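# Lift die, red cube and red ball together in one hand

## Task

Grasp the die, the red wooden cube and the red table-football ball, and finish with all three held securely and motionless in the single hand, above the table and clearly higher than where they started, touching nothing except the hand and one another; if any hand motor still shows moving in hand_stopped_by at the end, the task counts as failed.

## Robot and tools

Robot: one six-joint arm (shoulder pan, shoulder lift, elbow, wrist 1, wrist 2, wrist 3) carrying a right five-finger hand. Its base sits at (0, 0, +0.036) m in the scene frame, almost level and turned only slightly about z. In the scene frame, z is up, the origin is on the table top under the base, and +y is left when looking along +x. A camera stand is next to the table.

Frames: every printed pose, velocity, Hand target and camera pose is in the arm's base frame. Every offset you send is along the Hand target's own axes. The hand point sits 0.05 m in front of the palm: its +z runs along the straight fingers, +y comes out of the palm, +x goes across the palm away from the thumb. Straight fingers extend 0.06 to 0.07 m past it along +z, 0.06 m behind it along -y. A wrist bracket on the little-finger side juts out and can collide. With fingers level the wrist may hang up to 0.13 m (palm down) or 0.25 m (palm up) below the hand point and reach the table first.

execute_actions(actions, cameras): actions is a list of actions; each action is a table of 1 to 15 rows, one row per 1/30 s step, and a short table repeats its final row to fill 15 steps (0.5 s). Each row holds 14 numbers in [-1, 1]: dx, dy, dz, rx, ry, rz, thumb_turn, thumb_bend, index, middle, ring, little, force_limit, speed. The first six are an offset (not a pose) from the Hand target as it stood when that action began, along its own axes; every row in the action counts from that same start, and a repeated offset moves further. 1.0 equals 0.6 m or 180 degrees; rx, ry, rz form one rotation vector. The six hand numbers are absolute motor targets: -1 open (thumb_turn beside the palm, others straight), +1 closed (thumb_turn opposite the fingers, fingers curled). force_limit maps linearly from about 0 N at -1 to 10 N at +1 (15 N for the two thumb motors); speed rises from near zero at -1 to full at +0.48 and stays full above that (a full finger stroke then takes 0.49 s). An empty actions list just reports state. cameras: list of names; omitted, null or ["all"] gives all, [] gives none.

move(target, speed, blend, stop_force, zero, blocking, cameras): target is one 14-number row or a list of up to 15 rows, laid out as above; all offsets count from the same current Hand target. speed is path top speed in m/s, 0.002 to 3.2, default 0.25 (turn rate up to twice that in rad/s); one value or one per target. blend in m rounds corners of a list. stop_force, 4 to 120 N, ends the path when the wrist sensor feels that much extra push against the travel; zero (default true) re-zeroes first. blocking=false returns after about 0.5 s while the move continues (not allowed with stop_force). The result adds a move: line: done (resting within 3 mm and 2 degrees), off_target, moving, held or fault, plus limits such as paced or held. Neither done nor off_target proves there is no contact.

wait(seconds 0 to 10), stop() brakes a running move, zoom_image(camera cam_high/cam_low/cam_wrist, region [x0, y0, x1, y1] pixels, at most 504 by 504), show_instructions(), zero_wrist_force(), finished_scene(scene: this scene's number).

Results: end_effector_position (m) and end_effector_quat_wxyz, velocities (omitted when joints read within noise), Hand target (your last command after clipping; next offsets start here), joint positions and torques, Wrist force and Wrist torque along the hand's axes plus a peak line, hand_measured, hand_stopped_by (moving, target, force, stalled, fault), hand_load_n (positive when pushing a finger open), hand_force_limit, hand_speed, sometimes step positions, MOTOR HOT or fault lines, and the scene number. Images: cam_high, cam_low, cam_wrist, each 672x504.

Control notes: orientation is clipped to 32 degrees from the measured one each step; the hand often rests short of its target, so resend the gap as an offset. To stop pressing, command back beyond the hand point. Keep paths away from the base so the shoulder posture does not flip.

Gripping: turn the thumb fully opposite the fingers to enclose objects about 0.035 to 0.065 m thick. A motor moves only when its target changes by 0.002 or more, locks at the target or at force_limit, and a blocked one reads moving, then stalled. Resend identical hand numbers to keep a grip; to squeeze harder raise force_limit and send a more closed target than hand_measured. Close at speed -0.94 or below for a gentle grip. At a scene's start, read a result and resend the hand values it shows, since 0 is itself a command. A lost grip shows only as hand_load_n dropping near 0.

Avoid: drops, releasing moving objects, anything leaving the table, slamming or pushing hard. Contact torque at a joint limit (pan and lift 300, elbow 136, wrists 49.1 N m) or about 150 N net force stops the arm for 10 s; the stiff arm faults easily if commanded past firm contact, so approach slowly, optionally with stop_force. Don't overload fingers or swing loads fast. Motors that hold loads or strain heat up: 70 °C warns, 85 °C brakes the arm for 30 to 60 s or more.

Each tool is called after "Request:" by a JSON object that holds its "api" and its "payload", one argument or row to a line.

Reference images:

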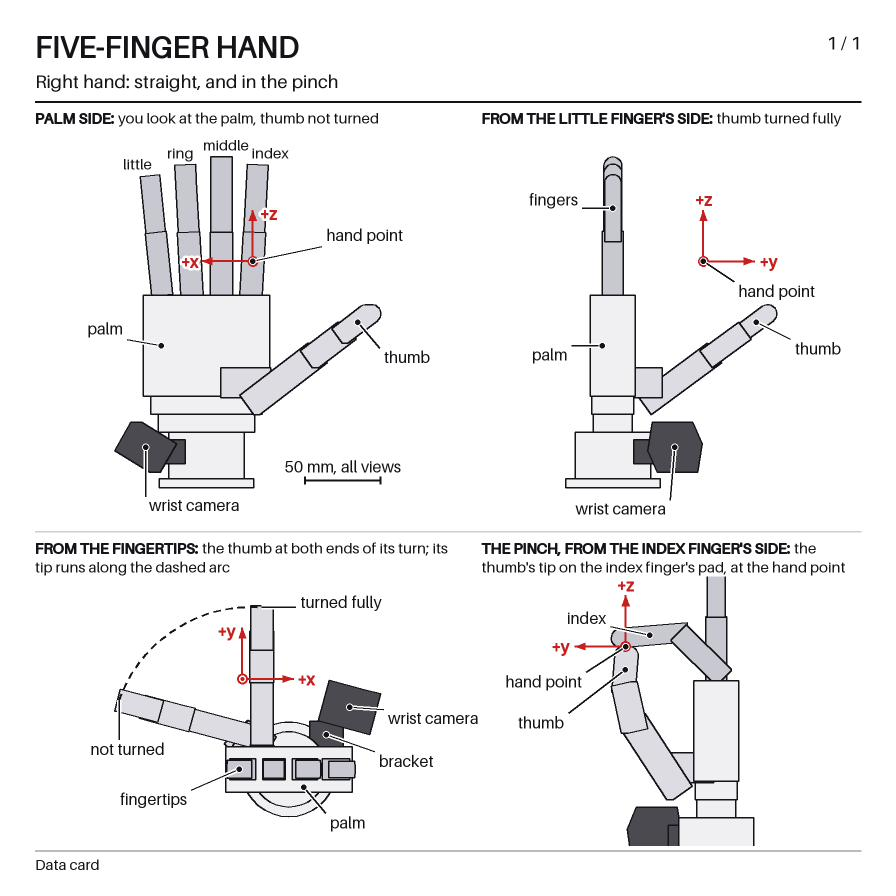

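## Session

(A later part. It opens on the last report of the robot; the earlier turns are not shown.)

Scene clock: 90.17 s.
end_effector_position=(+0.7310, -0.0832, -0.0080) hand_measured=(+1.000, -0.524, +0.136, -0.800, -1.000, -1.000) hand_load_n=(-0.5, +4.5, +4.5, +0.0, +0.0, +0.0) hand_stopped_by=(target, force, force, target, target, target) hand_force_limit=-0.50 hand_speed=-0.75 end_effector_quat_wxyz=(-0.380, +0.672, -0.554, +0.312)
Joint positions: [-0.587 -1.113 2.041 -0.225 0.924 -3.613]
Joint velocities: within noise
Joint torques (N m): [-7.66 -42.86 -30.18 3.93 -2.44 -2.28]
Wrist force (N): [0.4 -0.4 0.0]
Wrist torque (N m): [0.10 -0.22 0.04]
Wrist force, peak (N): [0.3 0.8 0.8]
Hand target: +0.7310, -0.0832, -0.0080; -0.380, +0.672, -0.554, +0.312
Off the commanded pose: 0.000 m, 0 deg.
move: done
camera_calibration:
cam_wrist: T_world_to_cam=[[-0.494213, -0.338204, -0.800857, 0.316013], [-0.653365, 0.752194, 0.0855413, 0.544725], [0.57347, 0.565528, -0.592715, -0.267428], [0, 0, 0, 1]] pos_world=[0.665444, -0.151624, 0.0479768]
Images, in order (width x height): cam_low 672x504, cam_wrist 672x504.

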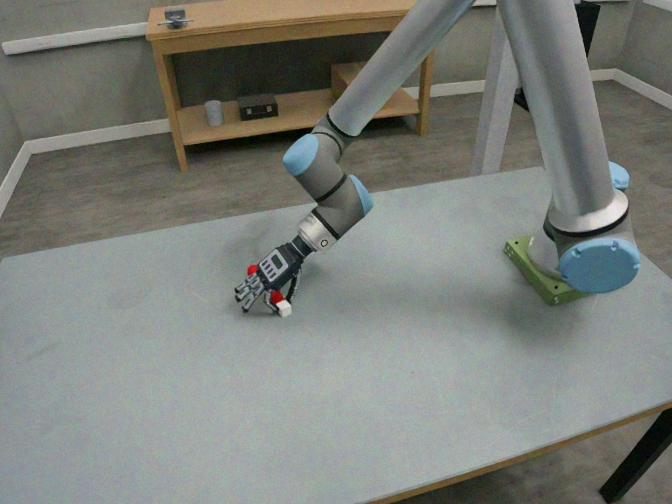

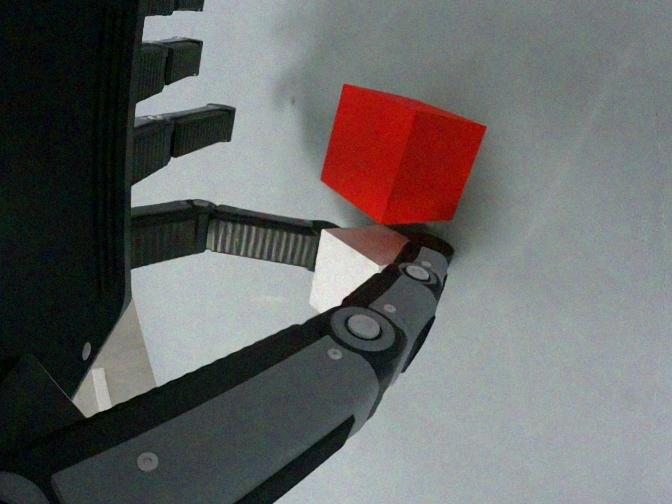

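Request:
{"api": "move", "payload": {
  "target": [0.0125,0,0,0,0,0,1,-0.5,0.3,-0.8,-1,-1,-0.5,-0.75],
  "speed": 0.02,
  "cameras": ["cam_wrist"]
}}

Request:
{"api": "move", "payload": {
  "target": [0,0,0,0,0,0,1,-0.5,0.3,-0.4,-1,-1,-0.5,-0.6],
  "cameras": []
}}

Request:
{"api": "move", "payload": {
  "target": [0,0,0,0,0,0,1,-0.5,0.3,0.25,-1,-1,-0.6,-0.85],
  "cameras": ["cam_wrist","cam_low"]
}}

Request:
{"api": "zoom_image", "payload": {
  "camera": "cam_wrist",
  "region": [200, 50, 500, 350]
}}

Request:
{"api": "zoom_image", "payload": {
  "camera": "cam_low",
  "region": [220, 240, 320, 340]
}}

Scene clock: 97.57 s.
end_effector_position=(+0.7324, -0.0906, -0.0080) hand_measured=(+1.000, -0.524, +0.136, -0.800, -1.000, -1.000) hand_load_n=(+0.0, +4.0, +4.5, +0.0, +0.0, +0.0) hand_stopped_by=(target, force, force, target, target, target) hand_force_limit=-0.50 hand_speed=-0.75 end_effector_quat_wxyz=(-0.380, +0.672, -0.554, +0.312)
Joint positions: [-0.597 -1.108 2.033 -0.217 0.916 -3.621]
Joint velocities: within noise
Joint torques (N m): [10.4 -58.65 -22.45 1.52 -0.21 -0.5]
Wrist force (N): [0.1 -1.0 -0.3]
Wrist torque (N m): [0.09 -0.19 0.03]
Wrist force, peak (N): [-0.5 -1.6 -0.4]
Hand target: +0.7324, -0.0905, -0.0080; -0.380, +0.672, -0.554, +0.312
Off the commanded pose: 0.000 m, 0 deg.
move: done
camera_calibration:
cam_wrist: T_world_to_cam=[[-0.494213, -0.338204, -0.800857, 0.314169], [-0.653365, 0.752194, 0.0855413, 0.551281], [0.57347, 0.565528, -0.592715, -0.263989], [0, 0, 0, 1]] pos_world=[0.666844, -0.159124, 0.0479768]
Images, in order (width x height): cam_wrist 672x504.

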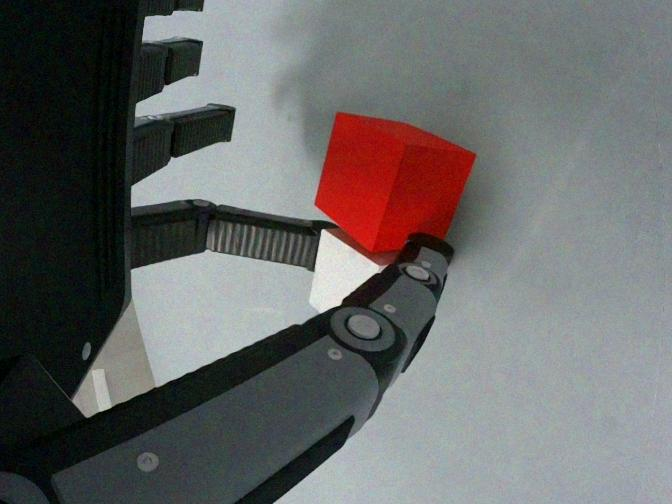

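Scene clock: 98.20 s.
end_effector_position=(+0.7324, -0.0905, -0.0080) hand_measured=(+1.000, -0.524, +0.136, -0.400, -1.000, -1.000) hand_load_n=(-0.5, +4.0, +4.0, +0.0, +0.0, +0.0) hand_stopped_by=(target, force, force, target, target, target) hand_force_limit=-0.50 hand_speed=-0.60 end_effector_quat_wxyz=(-0.380, +0.672, -0.554, +0.312)
Joint positions: [-0.596 -1.108 2.033 -0.217 0.916 -3.621]
Joint velocities: within noise
Joint torques (N m): [12.35 -73.65 -10.41 -0.93 1.44 0.78]
Wrist force (N): [0.2 -0.9 -0.5]
Wrist torque (N m): [0.13 -0.16 0.02]
Wrist force, peak (N): [0.2 -0.9 -0.5]
Hand target: +0.7324, -0.0905, -0.0080; -0.380, +0.672, -0.554, +0.312
Off the commanded pose: 0.000 m, 0 deg.
move: done
No camera images: "cameras" was empty.

Scene clock: 99.60 s.
end_effector_position=(+0.7324, -0.0905, -0.0080) hand_measured=(+1.000, -0.524, +0.136, +0.070, -1.000, -1.000) hand_load_n=(+0.5, +6.5, +3.0, +6.0, +0.0, +0.0) hand_stopped_by=(target, force, force, force, target, target) hand_force_limit=-0.60 hand_speed=-0.85 end_effector_quat_wxyz=(-0.380, +0.672, -0.554, +0.312)
Joint positions: [-0.596 -1.108 2.033 -0.217 0.916 -3.621]
Joint velocities: within noise
Joint torques (N m): [11.61 -69.17 -14.01 -0.83 1.29 1.42]
Wrist force (N): [0.6 -2.7 -1.5]
Wrist torque (N m): [0.10 -0.17 0.01]
Wrist force, peak (N): [0.8 -3.3 -1.3]
Hand target: +0.7324, -0.0905, -0.0080; -0.380, +0.672, -0.554, +0.312
Off the commanded pose: 0.000 m, 0 deg.
move: done
camera_calibration:
cam_wrist: T_world_to_cam=[[-0.494213, -0.338204, -0.800857, 0.314203], [-0.653365, 0.752194, 0.0855413, 0.551206], [0.57347, 0.565528, -0.592715, -0.264046], [0, 0, 0, 1]] pos_world=[0.666844, -0.159024, 0.0479768]
Images, in order (width x height): cam_low 672x504, cam_wrist 672x504.

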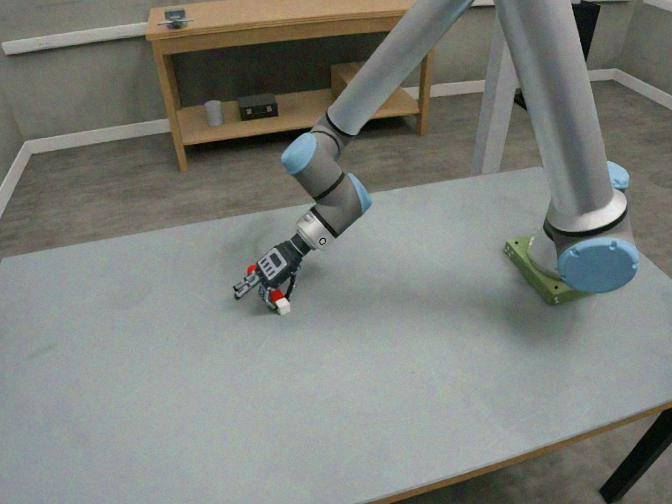

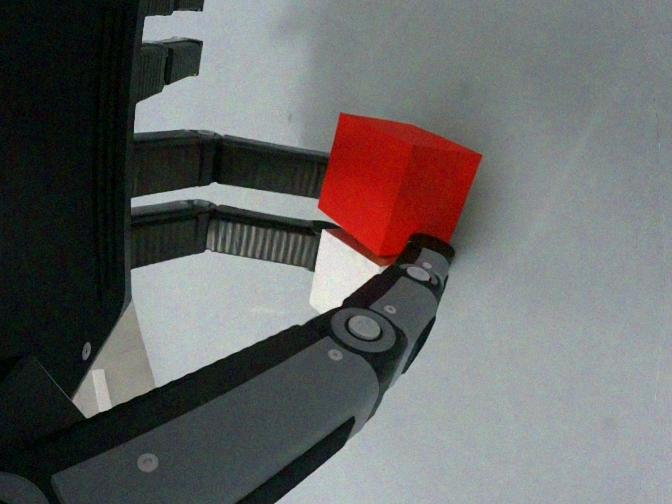

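Scaled by 1.680 from the camera's 672x504 image, which has a finer 960x720 frame.

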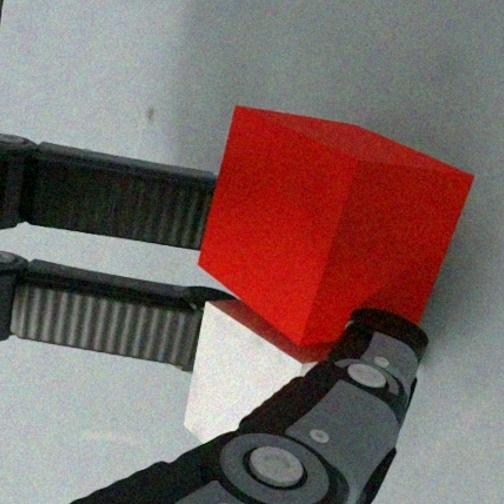

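Scaled by 5.040 from the camera's 672x504 image, which has a finer 960x720 frame.

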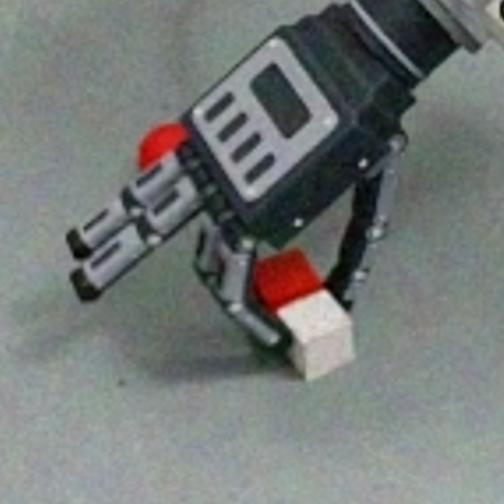

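Request:
{"api": "move", "payload": {
  "target": [
    [0,-0.0043,-0.0026,0,0,0,1,-0.5,0.3,0.25,-1,-1,-0.6,-0.85],
    [0.1667,0.0145,-0.0341,0,0,0,1,-0.5,0.3,0.25,-1,-1,-0.6,-0.85],
    [0.1667,0.0189,-0.0314,0,0,0,1,-0.5,0.3,0.25,-1,-1,-0.6,-0.85]
  ],
  "speed": 0.05,
  "cameras": ["cam_wrist","cam_low"]
}}

Request:
{"api": "zoom_image", "payload": {
  "camera": "cam_low",
  "region": [200, 210, 320, 330]
}}

Scene clock: 109.83 s.
end_effector_position=(+0.7301, -0.1930, -0.0081) hand_measured=(+1.000, -0.524, +0.136, +0.070, -1.000, -1.000) hand_load_n=(-0.5, +5.5, +3.0, +6.5, +0.0, +0.0) hand_stopped_by=(target, force, force, force, target, target) hand_force_limit=-0.60 hand_speed=-0.85 end_effector_quat_wxyz=(-0.380, +0.672, -0.553, +0.312)
Joint positions: [-0.743 -1.05 1.947 -0.104 0.809 -3.752]
Joint velocities: within noise
Joint torques (N m): [8.26 -75.45 -10.31 4.59 2.07 1.87]
Wrist force (N): [1.7 -5.1 -2.9]
Wrist torque (N m): [-0.08 -0.21 -0.03]
Wrist force, peak (N): [1.9 -7.3 -4.2]
Hand target: +0.7300, -0.1929, -0.0081; -0.380, +0.672, -0.554, +0.312
Off the commanded pose: 0.000 m, 0 deg.
move: done
camera_calibration:
cam_wrist: T_world_to_cam=[[-0.494067, -0.338352, -0.800885, 0.278106], [-0.653388, 0.752204, 0.0852899, 0.626851], [0.57357, 0.565427, -0.592714, -0.204972], [0, 0, 0, 1]] pos_world=[0.664545, -0.261525, 0.0477769]
Images, in order (width x height): cam_low 672x504, cam_wrist 672x504.

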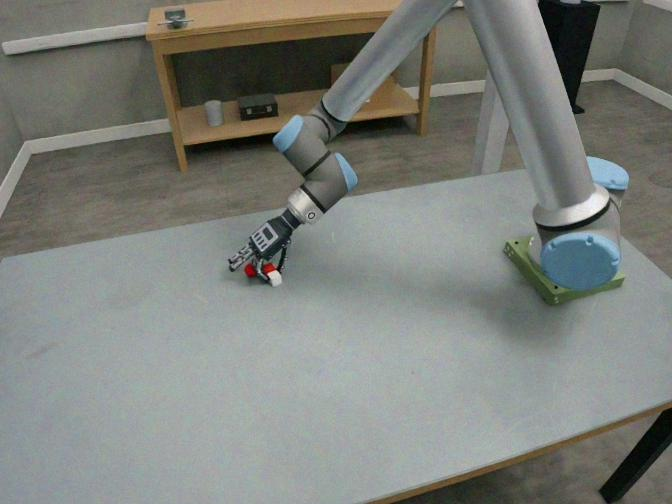

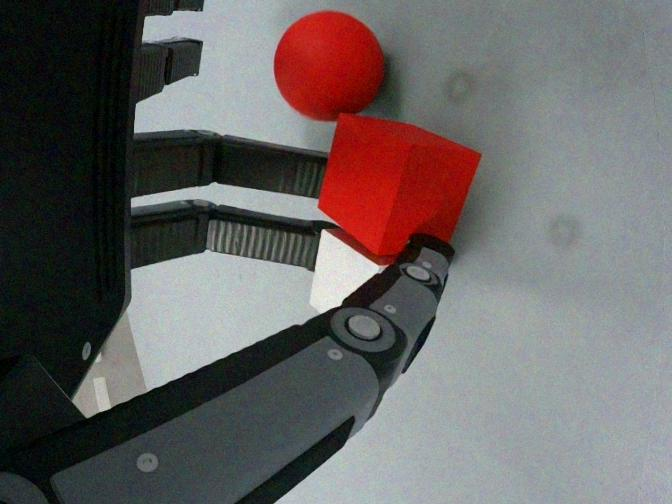

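Scaled by 4.200 from the camera's 672x504 image, which has a finer 960x720 frame.

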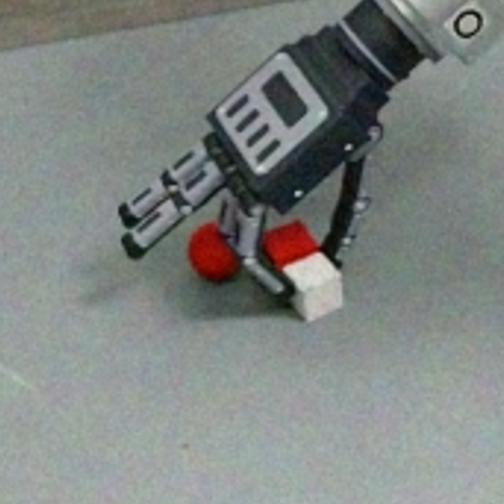

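Request:
{"api": "move", "payload": {
  "target": [0,-0.001,-0.0006,0,0,0,1,-0.5,0.3,-0.75,-1,-1,-0.6,-0.7],
  "cameras": ["cam_wrist"]
}}

Request:
{"api": "move", "payload": {
  "target": [0.0333,0,0,0,0,0,1,-0.5,0.3,-0.75,-1,-1,-0.6,-0.7],
  "speed": 0.02,
  "cameras": ["cam_wrist","cam_low"]
}}

Scene clock: 115.10 s.
end_effector_position=(+0.7300, -0.1929, -0.0074) hand_measured=(+1.000, -0.524, +0.136, -0.750, -1.000, -1.000) hand_load_n=(-0.5, +4.5, +4.0, +0.0, +0.0, +0.0) hand_stopped_by=(target, force, force, target, target, target) hand_force_limit=-0.60 hand_speed=-0.70 end_effector_quat_wxyz=(-0.380, +0.672, -0.554, +0.312)
Joint positions: [-0.743 -1.051 1.947 -0.103 0.809 -3.752]
Joint velocities: within noise
Joint torques (N m): [14.17 -74.33 -30.2 3.24 0.21 1.68]
Wrist force (N): [0.5 0.3 0.2]
Wrist torque (N m): [0.13 -0.21 0.05]
Wrist force, peak (N): [1.6 -5.5 -2.7]
Hand target: +0.7300, -0.1929, -0.0074; -0.380, +0.672, -0.554, +0.312
Off the commanded pose: 0.000 m, 0 deg.
move: done
camera_calibration:
cam_wrist: T_world_to_cam=[[-0.494213, -0.338204, -0.800857, 0.278785], [-0.653365, 0.752194, 0.0855413, 0.626619], [0.57347, 0.565528, -0.592715, -0.204463], [0, 0, 0, 1]] pos_world=[0.664444, -0.261424, 0.0484768]
Images, in order (width x height): cam_wrist 672x504.

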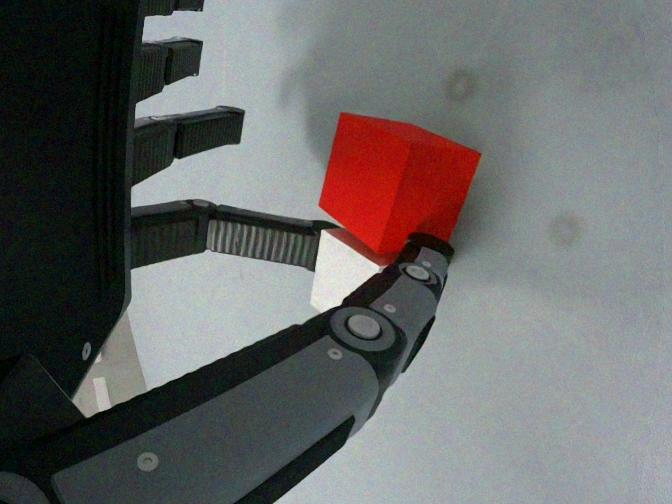

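Scene clock: 116.33 s.
end_effector_position=(+0.7339, -0.2127, -0.0074) hand_measured=(+1.000, -0.524, +0.136, -0.750, -1.000, -1.000) hand_load_n=(-0.5, +4.5, +4.0, +0.0, +0.0, +0.0) hand_stopped_by=(target, force, force, target, target, target) hand_force_limit=-0.60 hand_speed=-0.70 end_effector_quat_wxyz=(-0.380, +0.672, -0.554, +0.312)
Joint positions: [-0.763 -1.034 1.919 -0.077 0.795 -3.773]
Joint velocities: within noise
Joint torques (N m): [10.89 -73.17 -17.63 1.28 -1 0.16]
Wrist force (N): [0.1 0.4 0.8]
Wrist torque (N m): [0.12 -0.16 0.03]
Wrist force, peak (N): [0.7 0.5 0.7]
Hand target: +0.7339, -0.2125, -0.0074; -0.380, +0.672, -0.554, +0.312
Off the commanded pose: 0.000 m, 0 deg.
move: done
camera_calibration:
cam_wrist: T_world_to_cam=[[-0.494213, -0.338204, -0.800857, 0.274016], [-0.653365, 0.752194, 0.0855413, 0.644061], [0.57347, 0.565528, -0.592715, -0.195502], [0, 0, 0, 1]] pos_world=[0.668344, -0.281224, 0.0484768]
Images, in order (width x height): cam_low 672x504, cam_wrist 672x504.

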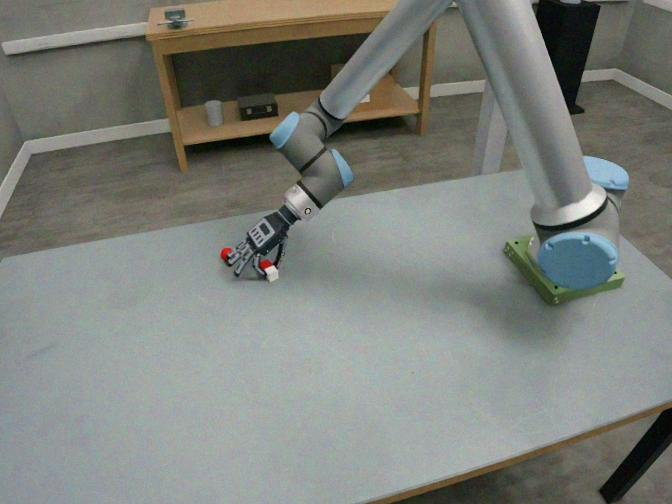

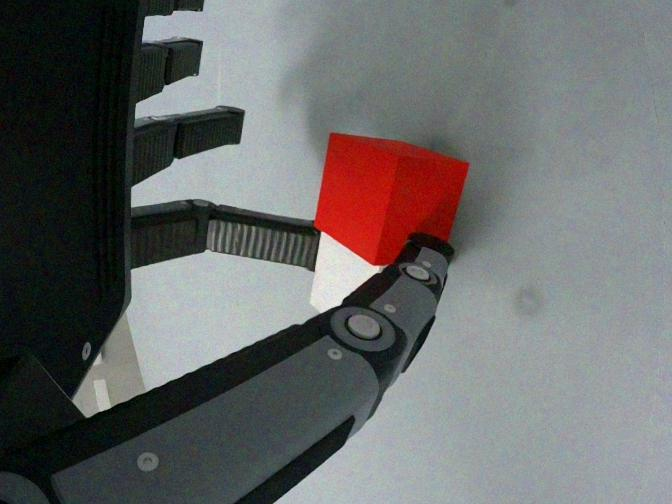

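Request:
{"api": "wait", "payload": {
  "seconds": 0.3,
  "cameras": ["cam_low","cam_high"]
}}

Request:
{"api": "zoom_image", "payload": {
  "camera": "cam_low",
  "region": [190, 200, 310, 320]
}}

Scene clock: 122.70 s.
end_effector_position=(+0.7339, -0.2125, -0.0074) hand_measured=(+1.000, -0.524, +0.136, -0.750, -1.000, -1.000) hand_load_n=(-0.5, +4.5, +4.0, +0.0, -0.5, +0.0) hand_stopped_by=(target, force, force, target, target, target) hand_force_limit=-0.60 hand_speed=-0.70 end_effector_quat_wxyz=(-0.380, +0.672, -0.554, +0.312)
Joint positions: [-0.763 -1.034 1.919 -0.078 0.795 -3.772]
Joint velocities: within noise
Joint torques (N m): [11.64 -79.48 -18.23 0.9 0.91 1.95]
Wrist force (N): [0.3 0.5 0.5]
Wrist torque (N m): [0.16 -0.19 0.05]
Wrist force, peak (N): [0.4 0.5 1.0]
Hand target: +0.7339, -0.2125, -0.0074; -0.380, +0.672, -0.554, +0.312
Off the commanded pose: 0.000 m, 0 deg.
wait: 0.30 s; at rest from the start
Images, in order (width x height): cam_high 672x504, cam_low 672x504.

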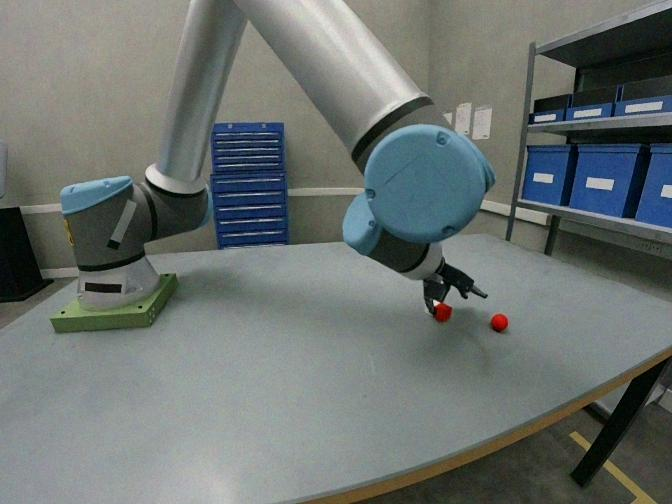

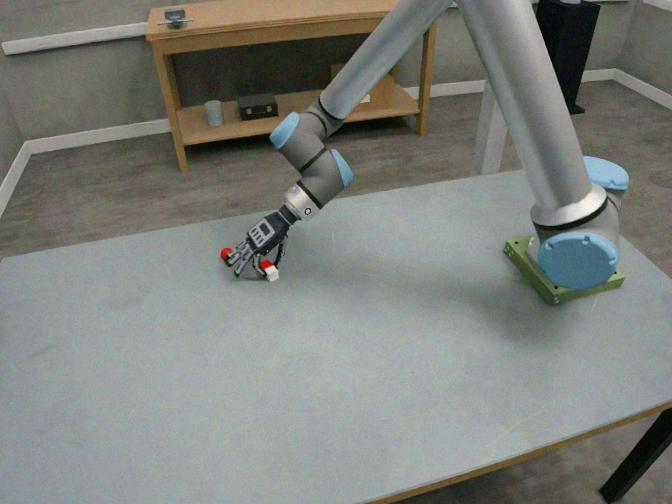

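Scaled by 4.200 from the camera's 672x504 image, which has a finer 960x720 frame.

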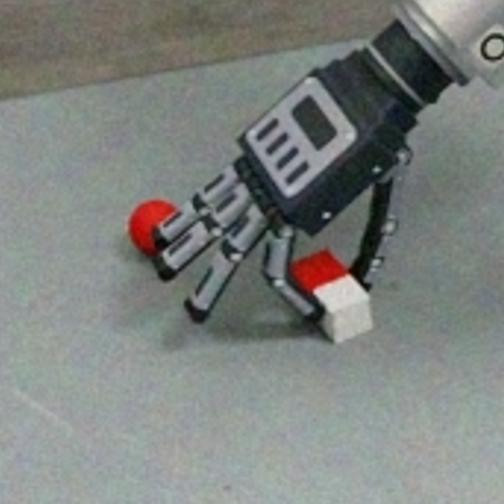

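Request:
{"api": "move", "payload": {
  "target": [0,0,0,0,0,0,1,-0.5,0.3,0.25,-1,-1,-0.6,-0.8],
  "cameras": ["cam_wrist"]
}}

Request:
{"api": "move", "payload": {
  "target": [
    [0,-0.0057,-0.0034,0,0,0,1,-0.5,0.3,0.25,-1,-1,-0.6,-0.8],
    [0.0933,-0.0371,0.0488,0,0,0,1,-0.5,0.3,0.25,-1,-1,-0.6,-0.8],
    [0.0933,-0.0318,0.052,0,0,0,1,-0.5,0.3,0.25,-1,-1,-0.6,-0.8]
  ],
  "speed": 0.04,
  "cameras": ["cam_wrist"]
}}

Scene clock: 134.27 s.
end_effector_position=(+0.7339, -0.2125, -0.0074) hand_measured=(+1.000, -0.524, +0.136, +0.060, -1.000, -1.000) hand_load_n=(+3.0, +7.5, +2.0, +6.0, +0.0, +0.0) hand_stopped_by=(target, force, force, force, target, target) hand_force_limit=-0.60 hand_speed=-0.80 end_effector_quat_wxyz=(-0.380, +0.672, -0.554, +0.312)
Joint positions: [-0.763 -1.034 1.919 -0.078 0.795 -3.772]
Joint velocities: within noise
Joint torques (N m): [9.98 -76.96 -27.23 2.6 0.98 0.96]
Wrist force (N): [0.2 -1.0 -0.8]
Wrist torque (N m): [0.12 -0.14 0.01]
Wrist force, peak (N): [0.9 -1.5 -0.2]
Hand target: +0.7339, -0.2125, -0.0074; -0.380, +0.672, -0.554, +0.312
Off the commanded pose: 0.000 m, 0 deg.
move: done
camera_calibration:
cam_wrist: T_world_to_cam=[[-0.494213, -0.338204, -0.800857, 0.274084], [-0.653365, 0.752194, 0.0855413, 0.643911], [0.57347, 0.565528, -0.592715, -0.195615], [0, 0, 0, 1]] pos_world=[0.668344, -0.281024, 0.0484768]
Images, in order (width x height): cam_wrist 672x504.

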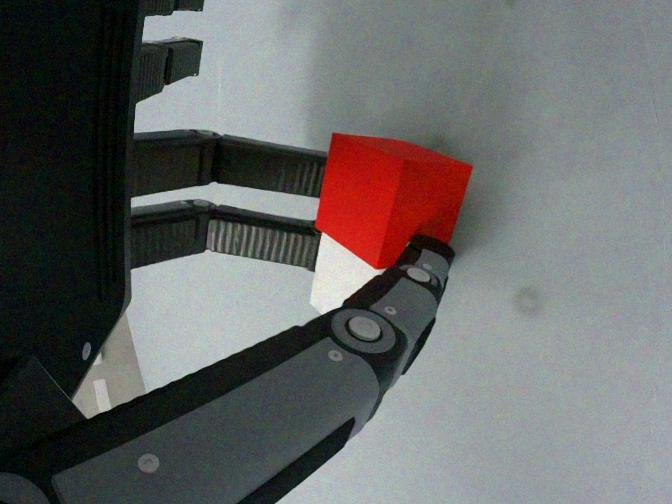

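Scene clock: 136.47 s.
end_effector_position=(+0.7806, -0.2605, -0.0073) hand_measured=(+1.000, -0.524, +0.136, +0.060, -1.000, -1.000) hand_load_n=(+3.0, +7.0, +2.5, +6.5, +0.0, +0.0) hand_stopped_by=(target, force, force, force, target, target) hand_force_limit=-0.60 hand_speed=-0.80 end_effector_quat_wxyz=(-0.380, +0.672, -0.554, +0.312)
Joint positions: [-0.767 -0.959 1.779 -0.01 0.792 -3.776]
Joint velocities: within noise
Joint torques (N m): [-3.36 -86.93 -13.79 4.14 -2.07 -1.21]
Wrist force (N): [0.3 -1.4 0.0]
Wrist torque (N m): [0.09 -0.15 0.00]
Wrist force, peak (N): [0.5 -3.0 0.0]
Hand target: +0.7805, -0.2604, -0.0072; -0.380, +0.672, -0.554, +0.312
Off the commanded pose: 0.000 m, 0 deg.
move: done
camera_calibration:
cam_wrist: T_world_to_cam=[[-0.494099, -0.338315, -0.80088, 0.280893], [-0.653363, 0.75222, 0.0853294, 0.710539], [0.57357, 0.565427, -0.592714, -0.195296], [0, 0, 0, 1]] pos_world=[0.715045, -0.329025, 0.0485768]
Images, in order (width x height): cam_wrist 672x504.

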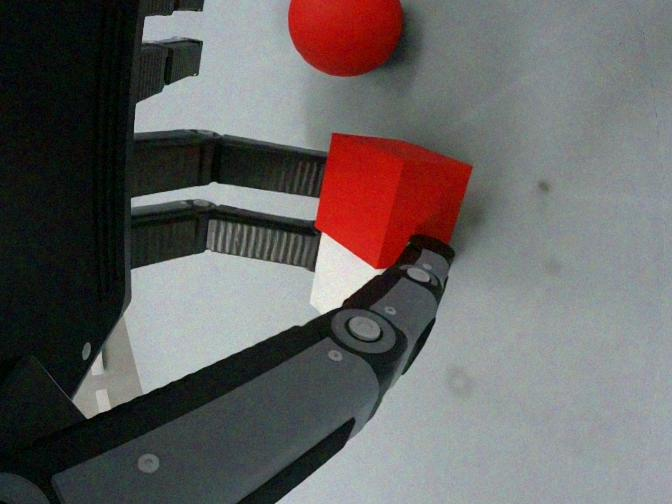

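Request:
{"api": "move", "payload": {
  "target": [0,0.0051,-0.0086,0,0,0,1,-0.5,0.3,0.25,-1,-1,-0.6,-0.8],
  "speed": 0.02
}}

Request:
{"api": "move", "payload": {
  "target": [0,0,0,0,0,0,1,-0.5,0.3,-0.75,-1,-1,-0.6,-0.7]
}}

Scene clock: 151.03 s.
end_effector_position=(+0.7745, -0.2616, -0.0072) hand_measured=(+1.000, -0.524, +0.136, +0.060, -1.000, -1.000) hand_load_n=(+3.5, +7.5, +2.0, +5.5, +0.0, +0.0) hand_stopped_by=(target, force, force, force, target, target) hand_force_limit=-0.60 hand_speed=-0.80 end_effector_quat_wxyz=(-0.380, +0.672, -0.554, +0.312)
Joint positions: [-0.775 -0.964 1.789 -0.009 0.787 -3.784]
Joint velocities: within noise
Joint torques (N m): [7.87 -72.45 -25.95 4.19 -1.29 -0.15]
Wrist force (N): [0.8 0.1 0.5]
Wrist torque (N m): [0.14 -0.25 0.06]
Wrist force, peak (N): [1.2 -1.1 0.0]
Hand target: +0.7746, -0.2616, -0.0072; -0.380, +0.672, -0.554, +0.312
Off the commanded pose: 0.000 m, 0 deg.
move: done
camera_calibration:
cam_wrist: T_world_to_cam=[[-0.494213, -0.338204, -0.800857, 0.277703], [-0.653365, 0.752194, 0.0855413, 0.707353], [0.57347, 0.565528, -0.592715, -0.191012], [0, 0, 0, 1]] pos_world=[0.708944, -0.330124, 0.0486768]

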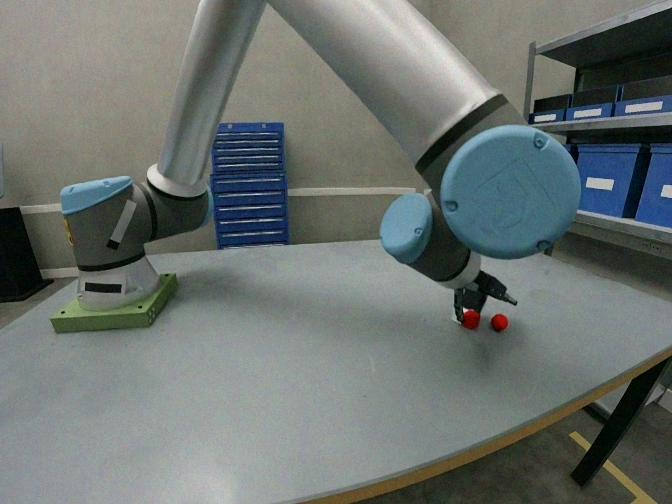

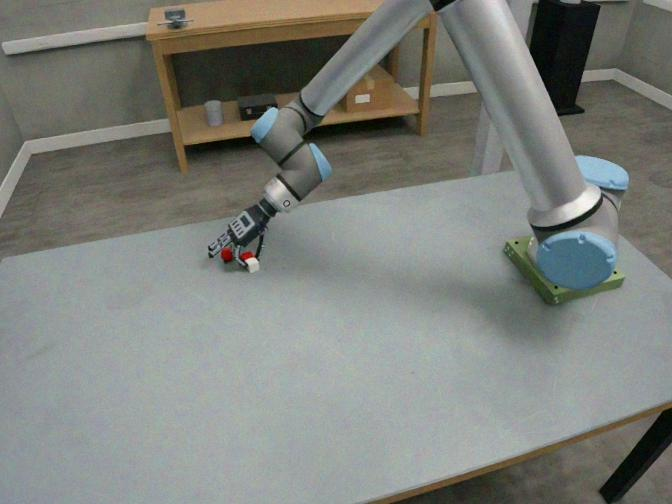

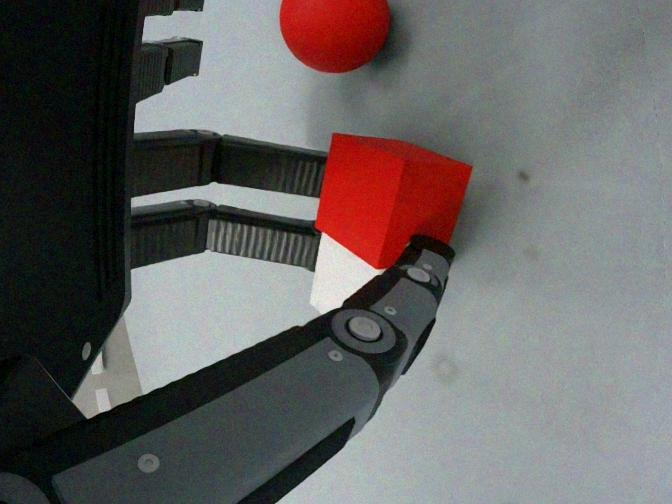

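Scene clock: 152.30 s.
end_effector_position=(+0.7746, -0.2616, -0.0072) hand_measured=(+1.000, -0.524, +0.136, -0.750, -1.000, -1.000) hand_load_n=(-0.5, +4.5, +4.0, +0.0, +0.0, +0.0) hand_stopped_by=(target, force, force, target, target, target) hand_force_limit=-0.60 hand_speed=-0.70 end_effector_quat_wxyz=(-0.380, +0.672, -0.554, +0.312)
Joint positions: [-0.774 -0.964 1.789 -0.009 0.787 -3.784]
Joint velocities: within noise
Joint torques (N m): [12.32 -59.05 -34 2.33 1.05 0.95]
Wrist force (N): [0.3 0.4 0.4]
Wrist torque (N m): [0.15 -0.17 0.04]
Wrist force, peak (N): [0.9 0.3 0.7]
Hand target: +0.7746, -0.2616, -0.0072; -0.380, +0.672, -0.554, +0.312
Off the commanded pose: 0.000 m, 0 deg.
move: done
camera_calibration:
cam_wrist: T_world_to_cam=[[-0.494213, -0.338204, -0.800857, 0.277752], [-0.653365, 0.752194, 0.0855413, 0.707418], [0.57347, 0.565528, -0.592715, -0.191069], [0, 0, 0, 1]] pos_world=[0.709044, -0.330124, 0.0486768]

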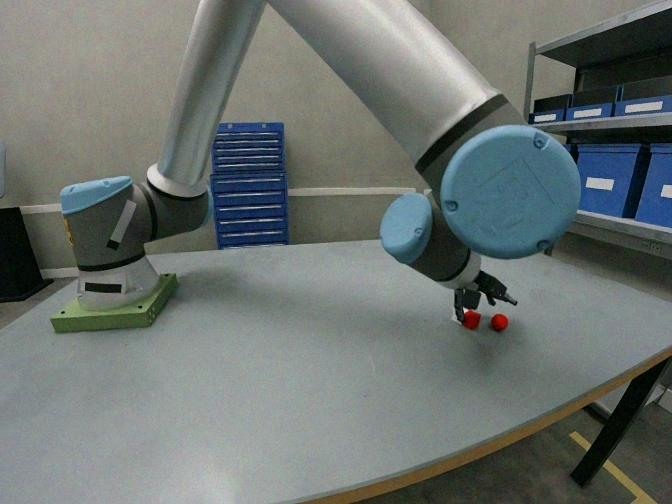

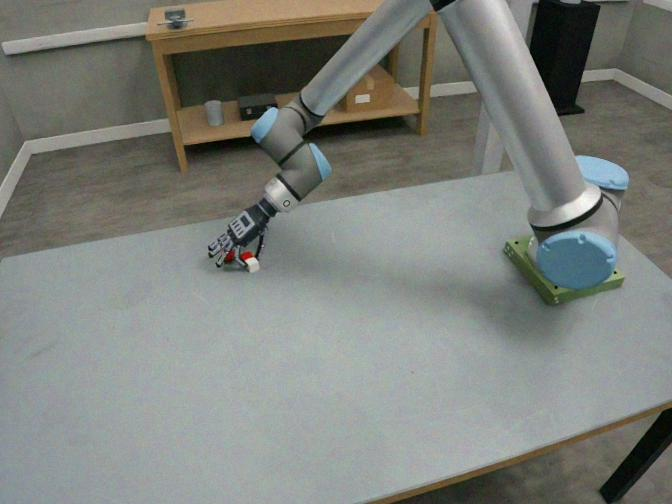

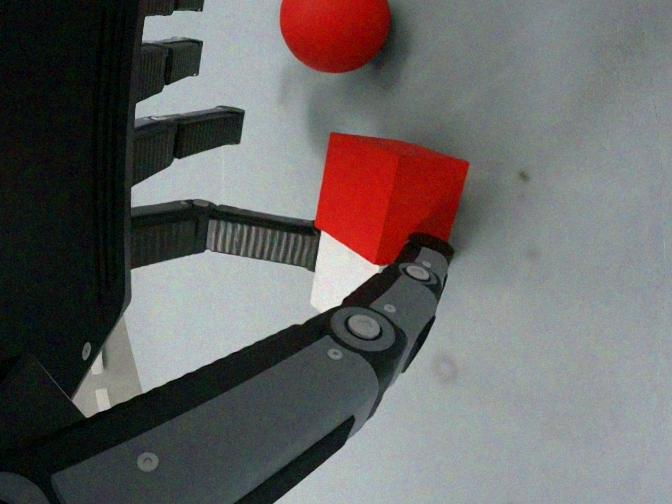

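Request:
{"api": "move", "payload": {
  "target": [0,0.0021,-0.0036,0,0,0,1,-0.5,0.3,-0.75,-1,-1,-0.6,-0.7],
  "speed": 0.02,
  "cameras": []
}}

Request:
{"api": "move", "payload": {
  "target": [0.045,0,0,0,0,0,1,-0.5,0.3,-0.75,-1,-1,-0.6,-0.7],
  "speed": 0.02,
  "cameras": ["cam_wrist"]
}}

Scene clock: 158.57 s.
end_effector_position=(+0.7721, -0.2621, -0.0072) hand_measured=(+1.000, -0.524, +0.136, -0.750, -1.000, -1.000) hand_load_n=(-0.5, +4.5, +3.5, +0.0, +0.0, +0.0) hand_stopped_by=(target, force, force, target, target, target) hand_force_limit=-0.60 hand_speed=-0.70 end_effector_quat_wxyz=(-0.380, +0.672, -0.554, +0.312)
Joint positions: [-0.778 -0.966 1.793 -0.009 0.785 -3.787]
Joint velocities: within noise
Joint torques (N m): [1.85 -83.87 -18.55 4.49 -2.37 -1.52]
Wrist force (N): [0.3 0.3 0.7]
Wrist torque (N m): [0.13 -0.17 0.04]
Wrist force, peak (N): [0.9 0.5 0.9]
Hand target: +0.7722, -0.2621, -0.0072; -0.380, +0.672, -0.554, +0.312
Off the commanded pose: 0.000 m, 0 deg.
move: done
No camera images: "cameras" was empty.

Scene clock: 160.17 s.
end_effector_position=(+0.7774, -0.2887, -0.0072) hand_measured=(+1.000, -0.524, +0.136, -0.750, -1.000, -1.000) hand_load_n=(-0.5, +4.5, +4.0, +0.0, +0.0, +0.0) hand_stopped_by=(target, force, force, target, target, target) hand_force_limit=-0.60 hand_speed=-0.70 end_effector_quat_wxyz=(-0.380, +0.672, -0.554, +0.312)
Joint positions: [-0.801 -0.941 1.75 0.027 0.769 -3.811]
Joint velocities: within noise
Joint torques (N m): [12.83 -84.12 -18.12 0.32 -1.28 -0.11]
Wrist force (N): [0.5 0.4 0.3]
Wrist torque (N m): [0.15 -0.20 0.06]
Wrist force, peak (N): [0.6 0.5 0.9]
Hand target: +0.7774, -0.2886, -0.0072; -0.380, +0.672, -0.554, +0.312
Off the commanded pose: 0.000 m, 0 deg.
move: done
camera_calibration:
cam_wrist: T_world_to_cam=[[-0.494213, -0.338204, -0.800857, 0.269971], [-0.653365, 0.752194, 0.0855413, 0.729632], [0.57347, 0.565528, -0.592715, -0.177349], [0, 0, 0, 1]] pos_world=[0.711844, -0.357224, 0.0486768]
Images, in order (width x height): cam_wrist 672x504.

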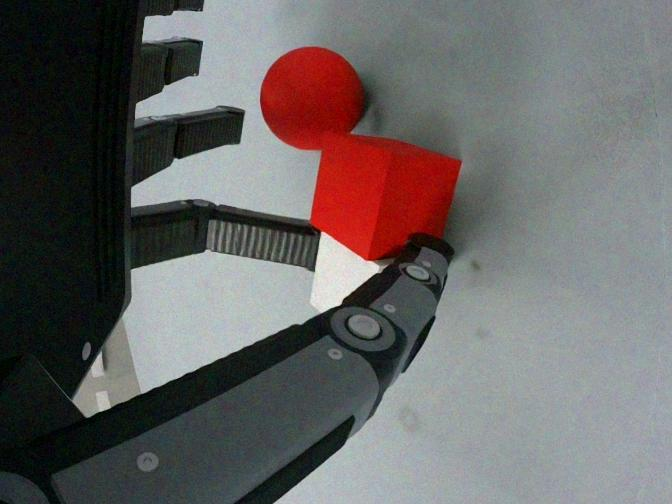

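Request:
{"api": "zoom_image", "payload": {
  "camera": "cam_wrist",
  "region": [240, 30, 490, 320]
}}

Scaled by 1.738 from the camera's 672x504 image, which has a finer 960x720 frame.

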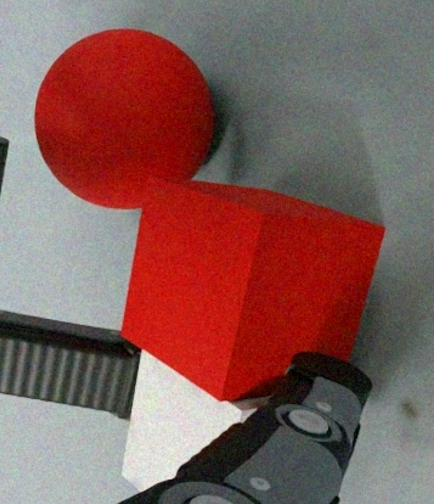

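Request:
{"api": "move", "payload": {
  "target": [0.0117,0,0,0,0,0,1,-0.5,0.3,-0.75,-1,-1,-0.6,-0.7],
  "speed": 0.015,
  "cameras": ["cam_wrist"]
}}

Scene clock: 170.03 s.
end_effector_position=(+0.7787, -0.2956, -0.0072) hand_measured=(+1.000, -0.524, +0.136, -0.750, -1.000, -1.000) hand_load_n=(-0.5, +4.5, +4.0, +0.0, +0.0, +0.0) hand_stopped_by=(target, force, force, target, target, target) hand_force_limit=-0.60 hand_speed=-0.70 end_effector_quat_wxyz=(-0.380, +0.672, -0.554, +0.312)
Joint positions: [-0.806 -0.935 1.738 0.036 0.766 -3.817]
Joint velocities: within noise
Joint torques (N m): [6.01 -74.35 -22.54 1.81 -2.43 -1.18]
Wrist force (N): [0.7 0.6 0.5]
Wrist torque (N m): [0.18 -0.23 0.07]
Wrist force, peak (N): [0.8 0.5 0.8]
Hand target: +0.7787, -0.2954, -0.0072; -0.380, +0.672, -0.554, +0.312
Off the commanded pose: 0.000 m, 0 deg.
move: done
camera_calibration:
cam_wrist: T_world_to_cam=[[-0.494213, -0.338204, -0.800857, 0.268329], [-0.653365, 0.752194, 0.0855413, 0.735737], [0.57347, 0.565528, -0.592715, -0.17425], [0, 0, 0, 1]] pos_world=[0.713244, -0.364124, 0.0486768]
Images, in order (width x height): cam_wrist 672x504.

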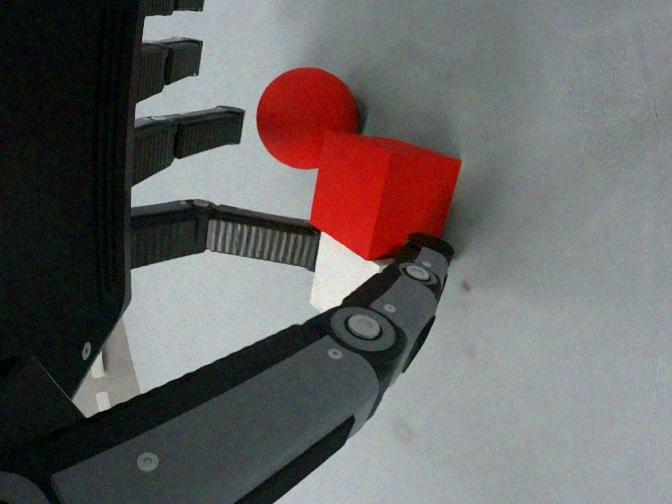

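Request:
{"api": "move", "payload": {
  "target": [0.018,0,0,0,0,0,1,-0.5,0.3,-0.75,-1,-1,-0.6,-0.7],
  "speed": 0.015,
  "cameras": ["cam_wrist"]
}}

Scene clock: 173.03 s.
end_effector_position=(+0.7808, -0.3062, -0.0072) hand_measured=(+1.000, -0.524, +0.136, -0.750, -1.000, -1.000) hand_load_n=(-0.5, +4.5, +4.0, +0.0, +0.0, +0.0) hand_stopped_by=(target, force, force, target, target, target) hand_force_limit=-0.60 hand_speed=-0.70 end_effector_quat_wxyz=(-0.380, +0.672, -0.554, +0.312)
Joint positions: [-0.815 -0.925 1.72 0.051 0.76 -3.826]
Joint velocities: within noise
Joint torques (N m): [8.38 -78.35 -21.79 1.9 -1.58 -0.35]
Wrist force (N): [0.6 0.0 0.7]
Wrist torque (N m): [0.07 -0.22 0.05]
Wrist force, peak (N): [0.8 0.4 0.9]
Hand target: +0.7808, -0.3060, -0.0072; -0.380, +0.672, -0.554, +0.312
Off the commanded pose: 0.000 m, 0 deg.
move: done
camera_calibration:
cam_wrist: T_world_to_cam=[[-0.494213, -0.338204, -0.800857, 0.265733], [-0.653365, 0.752194, 0.0855413, 0.745017], [0.57347, 0.565528, -0.592715, -0.169402], [0, 0, 0, 1]] pos_world=[0.715244, -0.374724, 0.0486768]
Images, in order (width x height): cam_wrist 672x504.

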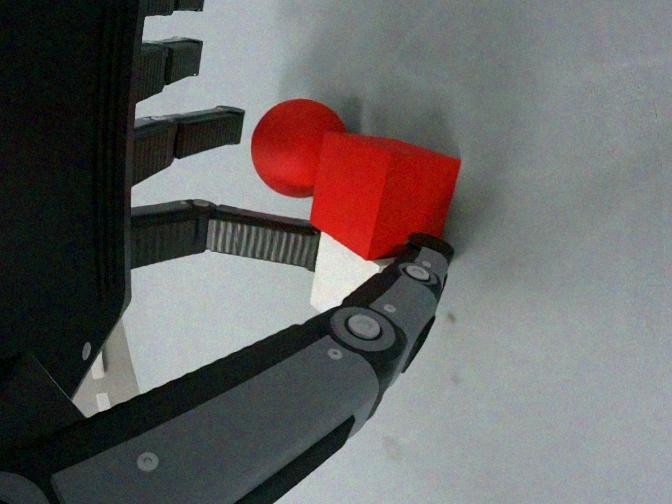

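Request:
{"api": "move", "payload": {
  "target": [0,0,0,0,0,0,1,-0.5,0.3,-0.42,-0.40,-1,-0.6,-0.75],
  "cameras": ["cam_wrist"]
}}

Scene clock: 177.27 s.
end_effector_position=(+0.7808, -0.3060, -0.0072) hand_measured=(+1.000, -0.524, +0.136, -0.420, -0.400, -1.000) hand_load_n=(-0.5, +4.5, +4.0, +0.0, +0.0, +0.0) hand_stopped_by=(target, force, force, target, target, target) hand_force_limit=-0.60 hand_speed=-0.75 end_effector_quat_wxyz=(-0.380, +0.672, -0.554, +0.312)
Joint positions: [-0.815 -0.925 1.721 0.05 0.76 -3.826]
Joint velocities: within noise
Joint torques (N m): [11.05 -88.67 -21.82 0.88 0.39 1.08]
Wrist force (N): [0.6 0.3 0.6]
Wrist torque (N m): [0.14 -0.21 0.06]
Wrist force, peak (N): [0.8 0.5 0.9]
Hand target: +0.7808, -0.3060, -0.0072; -0.380, +0.672, -0.554, +0.312
Off the commanded pose: 0.000 m, 0 deg.
move: done
camera_calibration:
cam_wrist: T_world_to_cam=[[-0.494213, -0.338204, -0.800857, 0.2658], [-0.653365, 0.752194, 0.0855413, 0.744867], [0.57347, 0.565528, -0.592715, -0.169515], [0, 0, 0, 1]] pos_world=[0.715244, -0.374524, 0.0486768]
Images, in order (width x height): cam_wrist 672x504.

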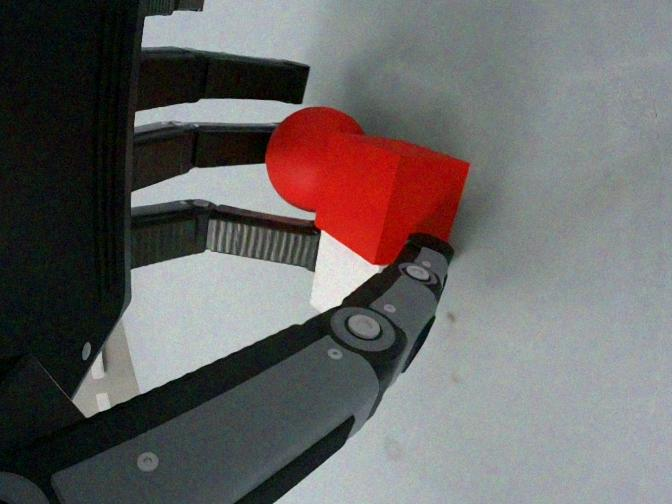

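Request:
{"api": "move", "payload": {
  "target": [0,0,0,0,0,0,1,-0.5,0.3,-0.2,-0.33,-1,-0.5,-0.88],
  "cameras": ["cam_wrist"]
}}

Request:
{"api": "move", "payload": {
  "target": [0,0,0,0,0,0,1,-0.4,0.31,-0.1,-0.3,-1,-0.1,-0.88],
  "cameras": ["cam_wrist"]
}}

Scene clock: 180.80 s.
end_effector_position=(+0.7808, -0.3060, -0.0072) hand_measured=(+1.000, -0.524, +0.136, -0.378, -0.330, -1.000) hand_load_n=(+0.5, +6.5, +2.5, +3.5, +0.0, +0.0) hand_stopped_by=(target, force, force, force, target, target) hand_force_limit=-0.50 hand_speed=-0.88 end_effector_quat_wxyz=(-0.380, +0.672, -0.554, +0.312)
Joint positions: [-0.815 -0.925 1.721 0.05 0.76 -3.826]
Joint velocities: within noise
Joint torques (N m): [15.35 -86.24 -26.87 1.31 0.13 0.65]
Wrist force (N): [0.4 -0.6 -0.4]
Wrist torque (N m): [0.16 -0.18 0.04]
Wrist force, peak (N): [0.9 -1.0 -0.4]
Hand target: +0.7808, -0.3060, -0.0072; -0.380, +0.672, -0.554, +0.312
Off the commanded pose: 0.000 m, 0 deg.
move: done
camera_calibration:
cam_wrist: T_world_to_cam=[[-0.494213, -0.338204, -0.800857, 0.2658], [-0.653365, 0.752194, 0.0855413, 0.744867], [0.57347, 0.565528, -0.592715, -0.169515], [0, 0, 0, 1]] pos_world=[0.715244, -0.374524, 0.0486768]
Images, in order (width x height): cam_wrist 672x504.

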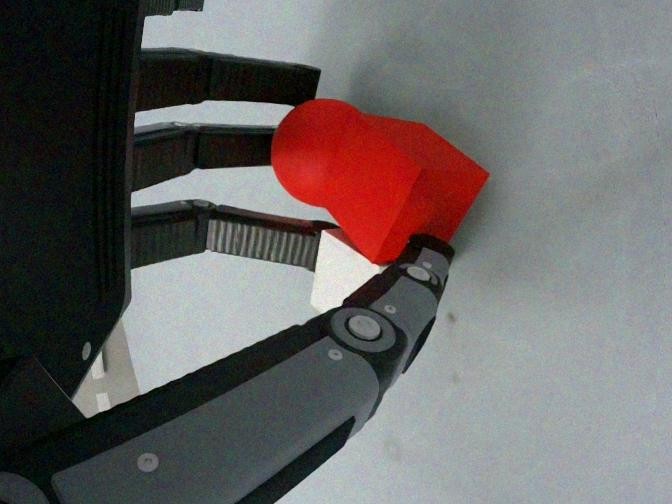

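Scene clock: 181.30 s.
end_effector_position=(+0.7808, -0.3060, -0.0072) hand_measured=(+1.000, -0.524, +0.156, -0.368, -0.300, -1.000) hand_load_n=(+0.5, +11.0, +5.5, +3.5, +2.0, +0.0) hand_stopped_by=(target, force, force, force, target, target) hand_force_limit=-0.10 hand_speed=-0.88 end_effector_quat_wxyz=(-0.380, +0.672, -0.554, +0.312)
Joint positions: [-0.815 -0.925 1.721 0.05 0.76 -3.826]
Joint velocities: within noise
Joint torques (N m): [11.8 -86.32 -26.54 1.76 0.12 0.92]
Wrist force (N): [1.1 -2.8 -2.0]
Wrist torque (N m): [0.13 -0.17 0.01]
Wrist force, peak (N): [1.0 -3.5 -2.2]
Hand target: +0.7808, -0.3060, -0.0072; -0.380, +0.672, -0.554, +0.312
Off the commanded pose: 0.000 m, 0 deg.
move: done
camera_calibration:
cam_wrist: T_world_to_cam=[[-0.494213, -0.338204, -0.800857, 0.2658], [-0.653365, 0.752194, 0.0855413, 0.744867], [0.57347, 0.565528, -0.592715, -0.169515], [0, 0, 0, 1]] pos_world=[0.715244, -0.374524, 0.0486768]
Images, in order (width x height): cam_wrist 672x504.

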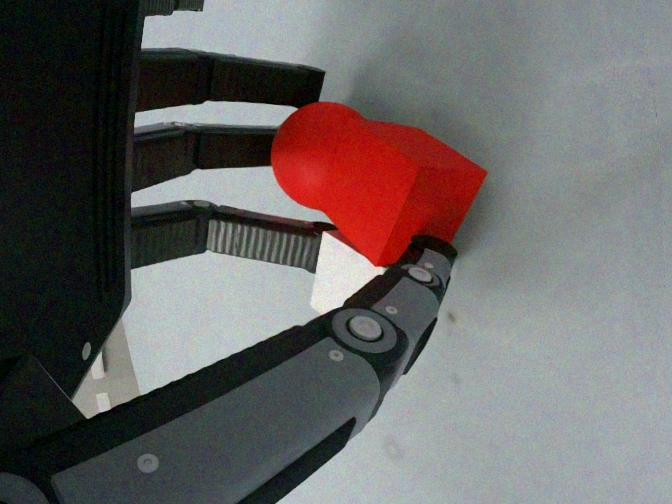

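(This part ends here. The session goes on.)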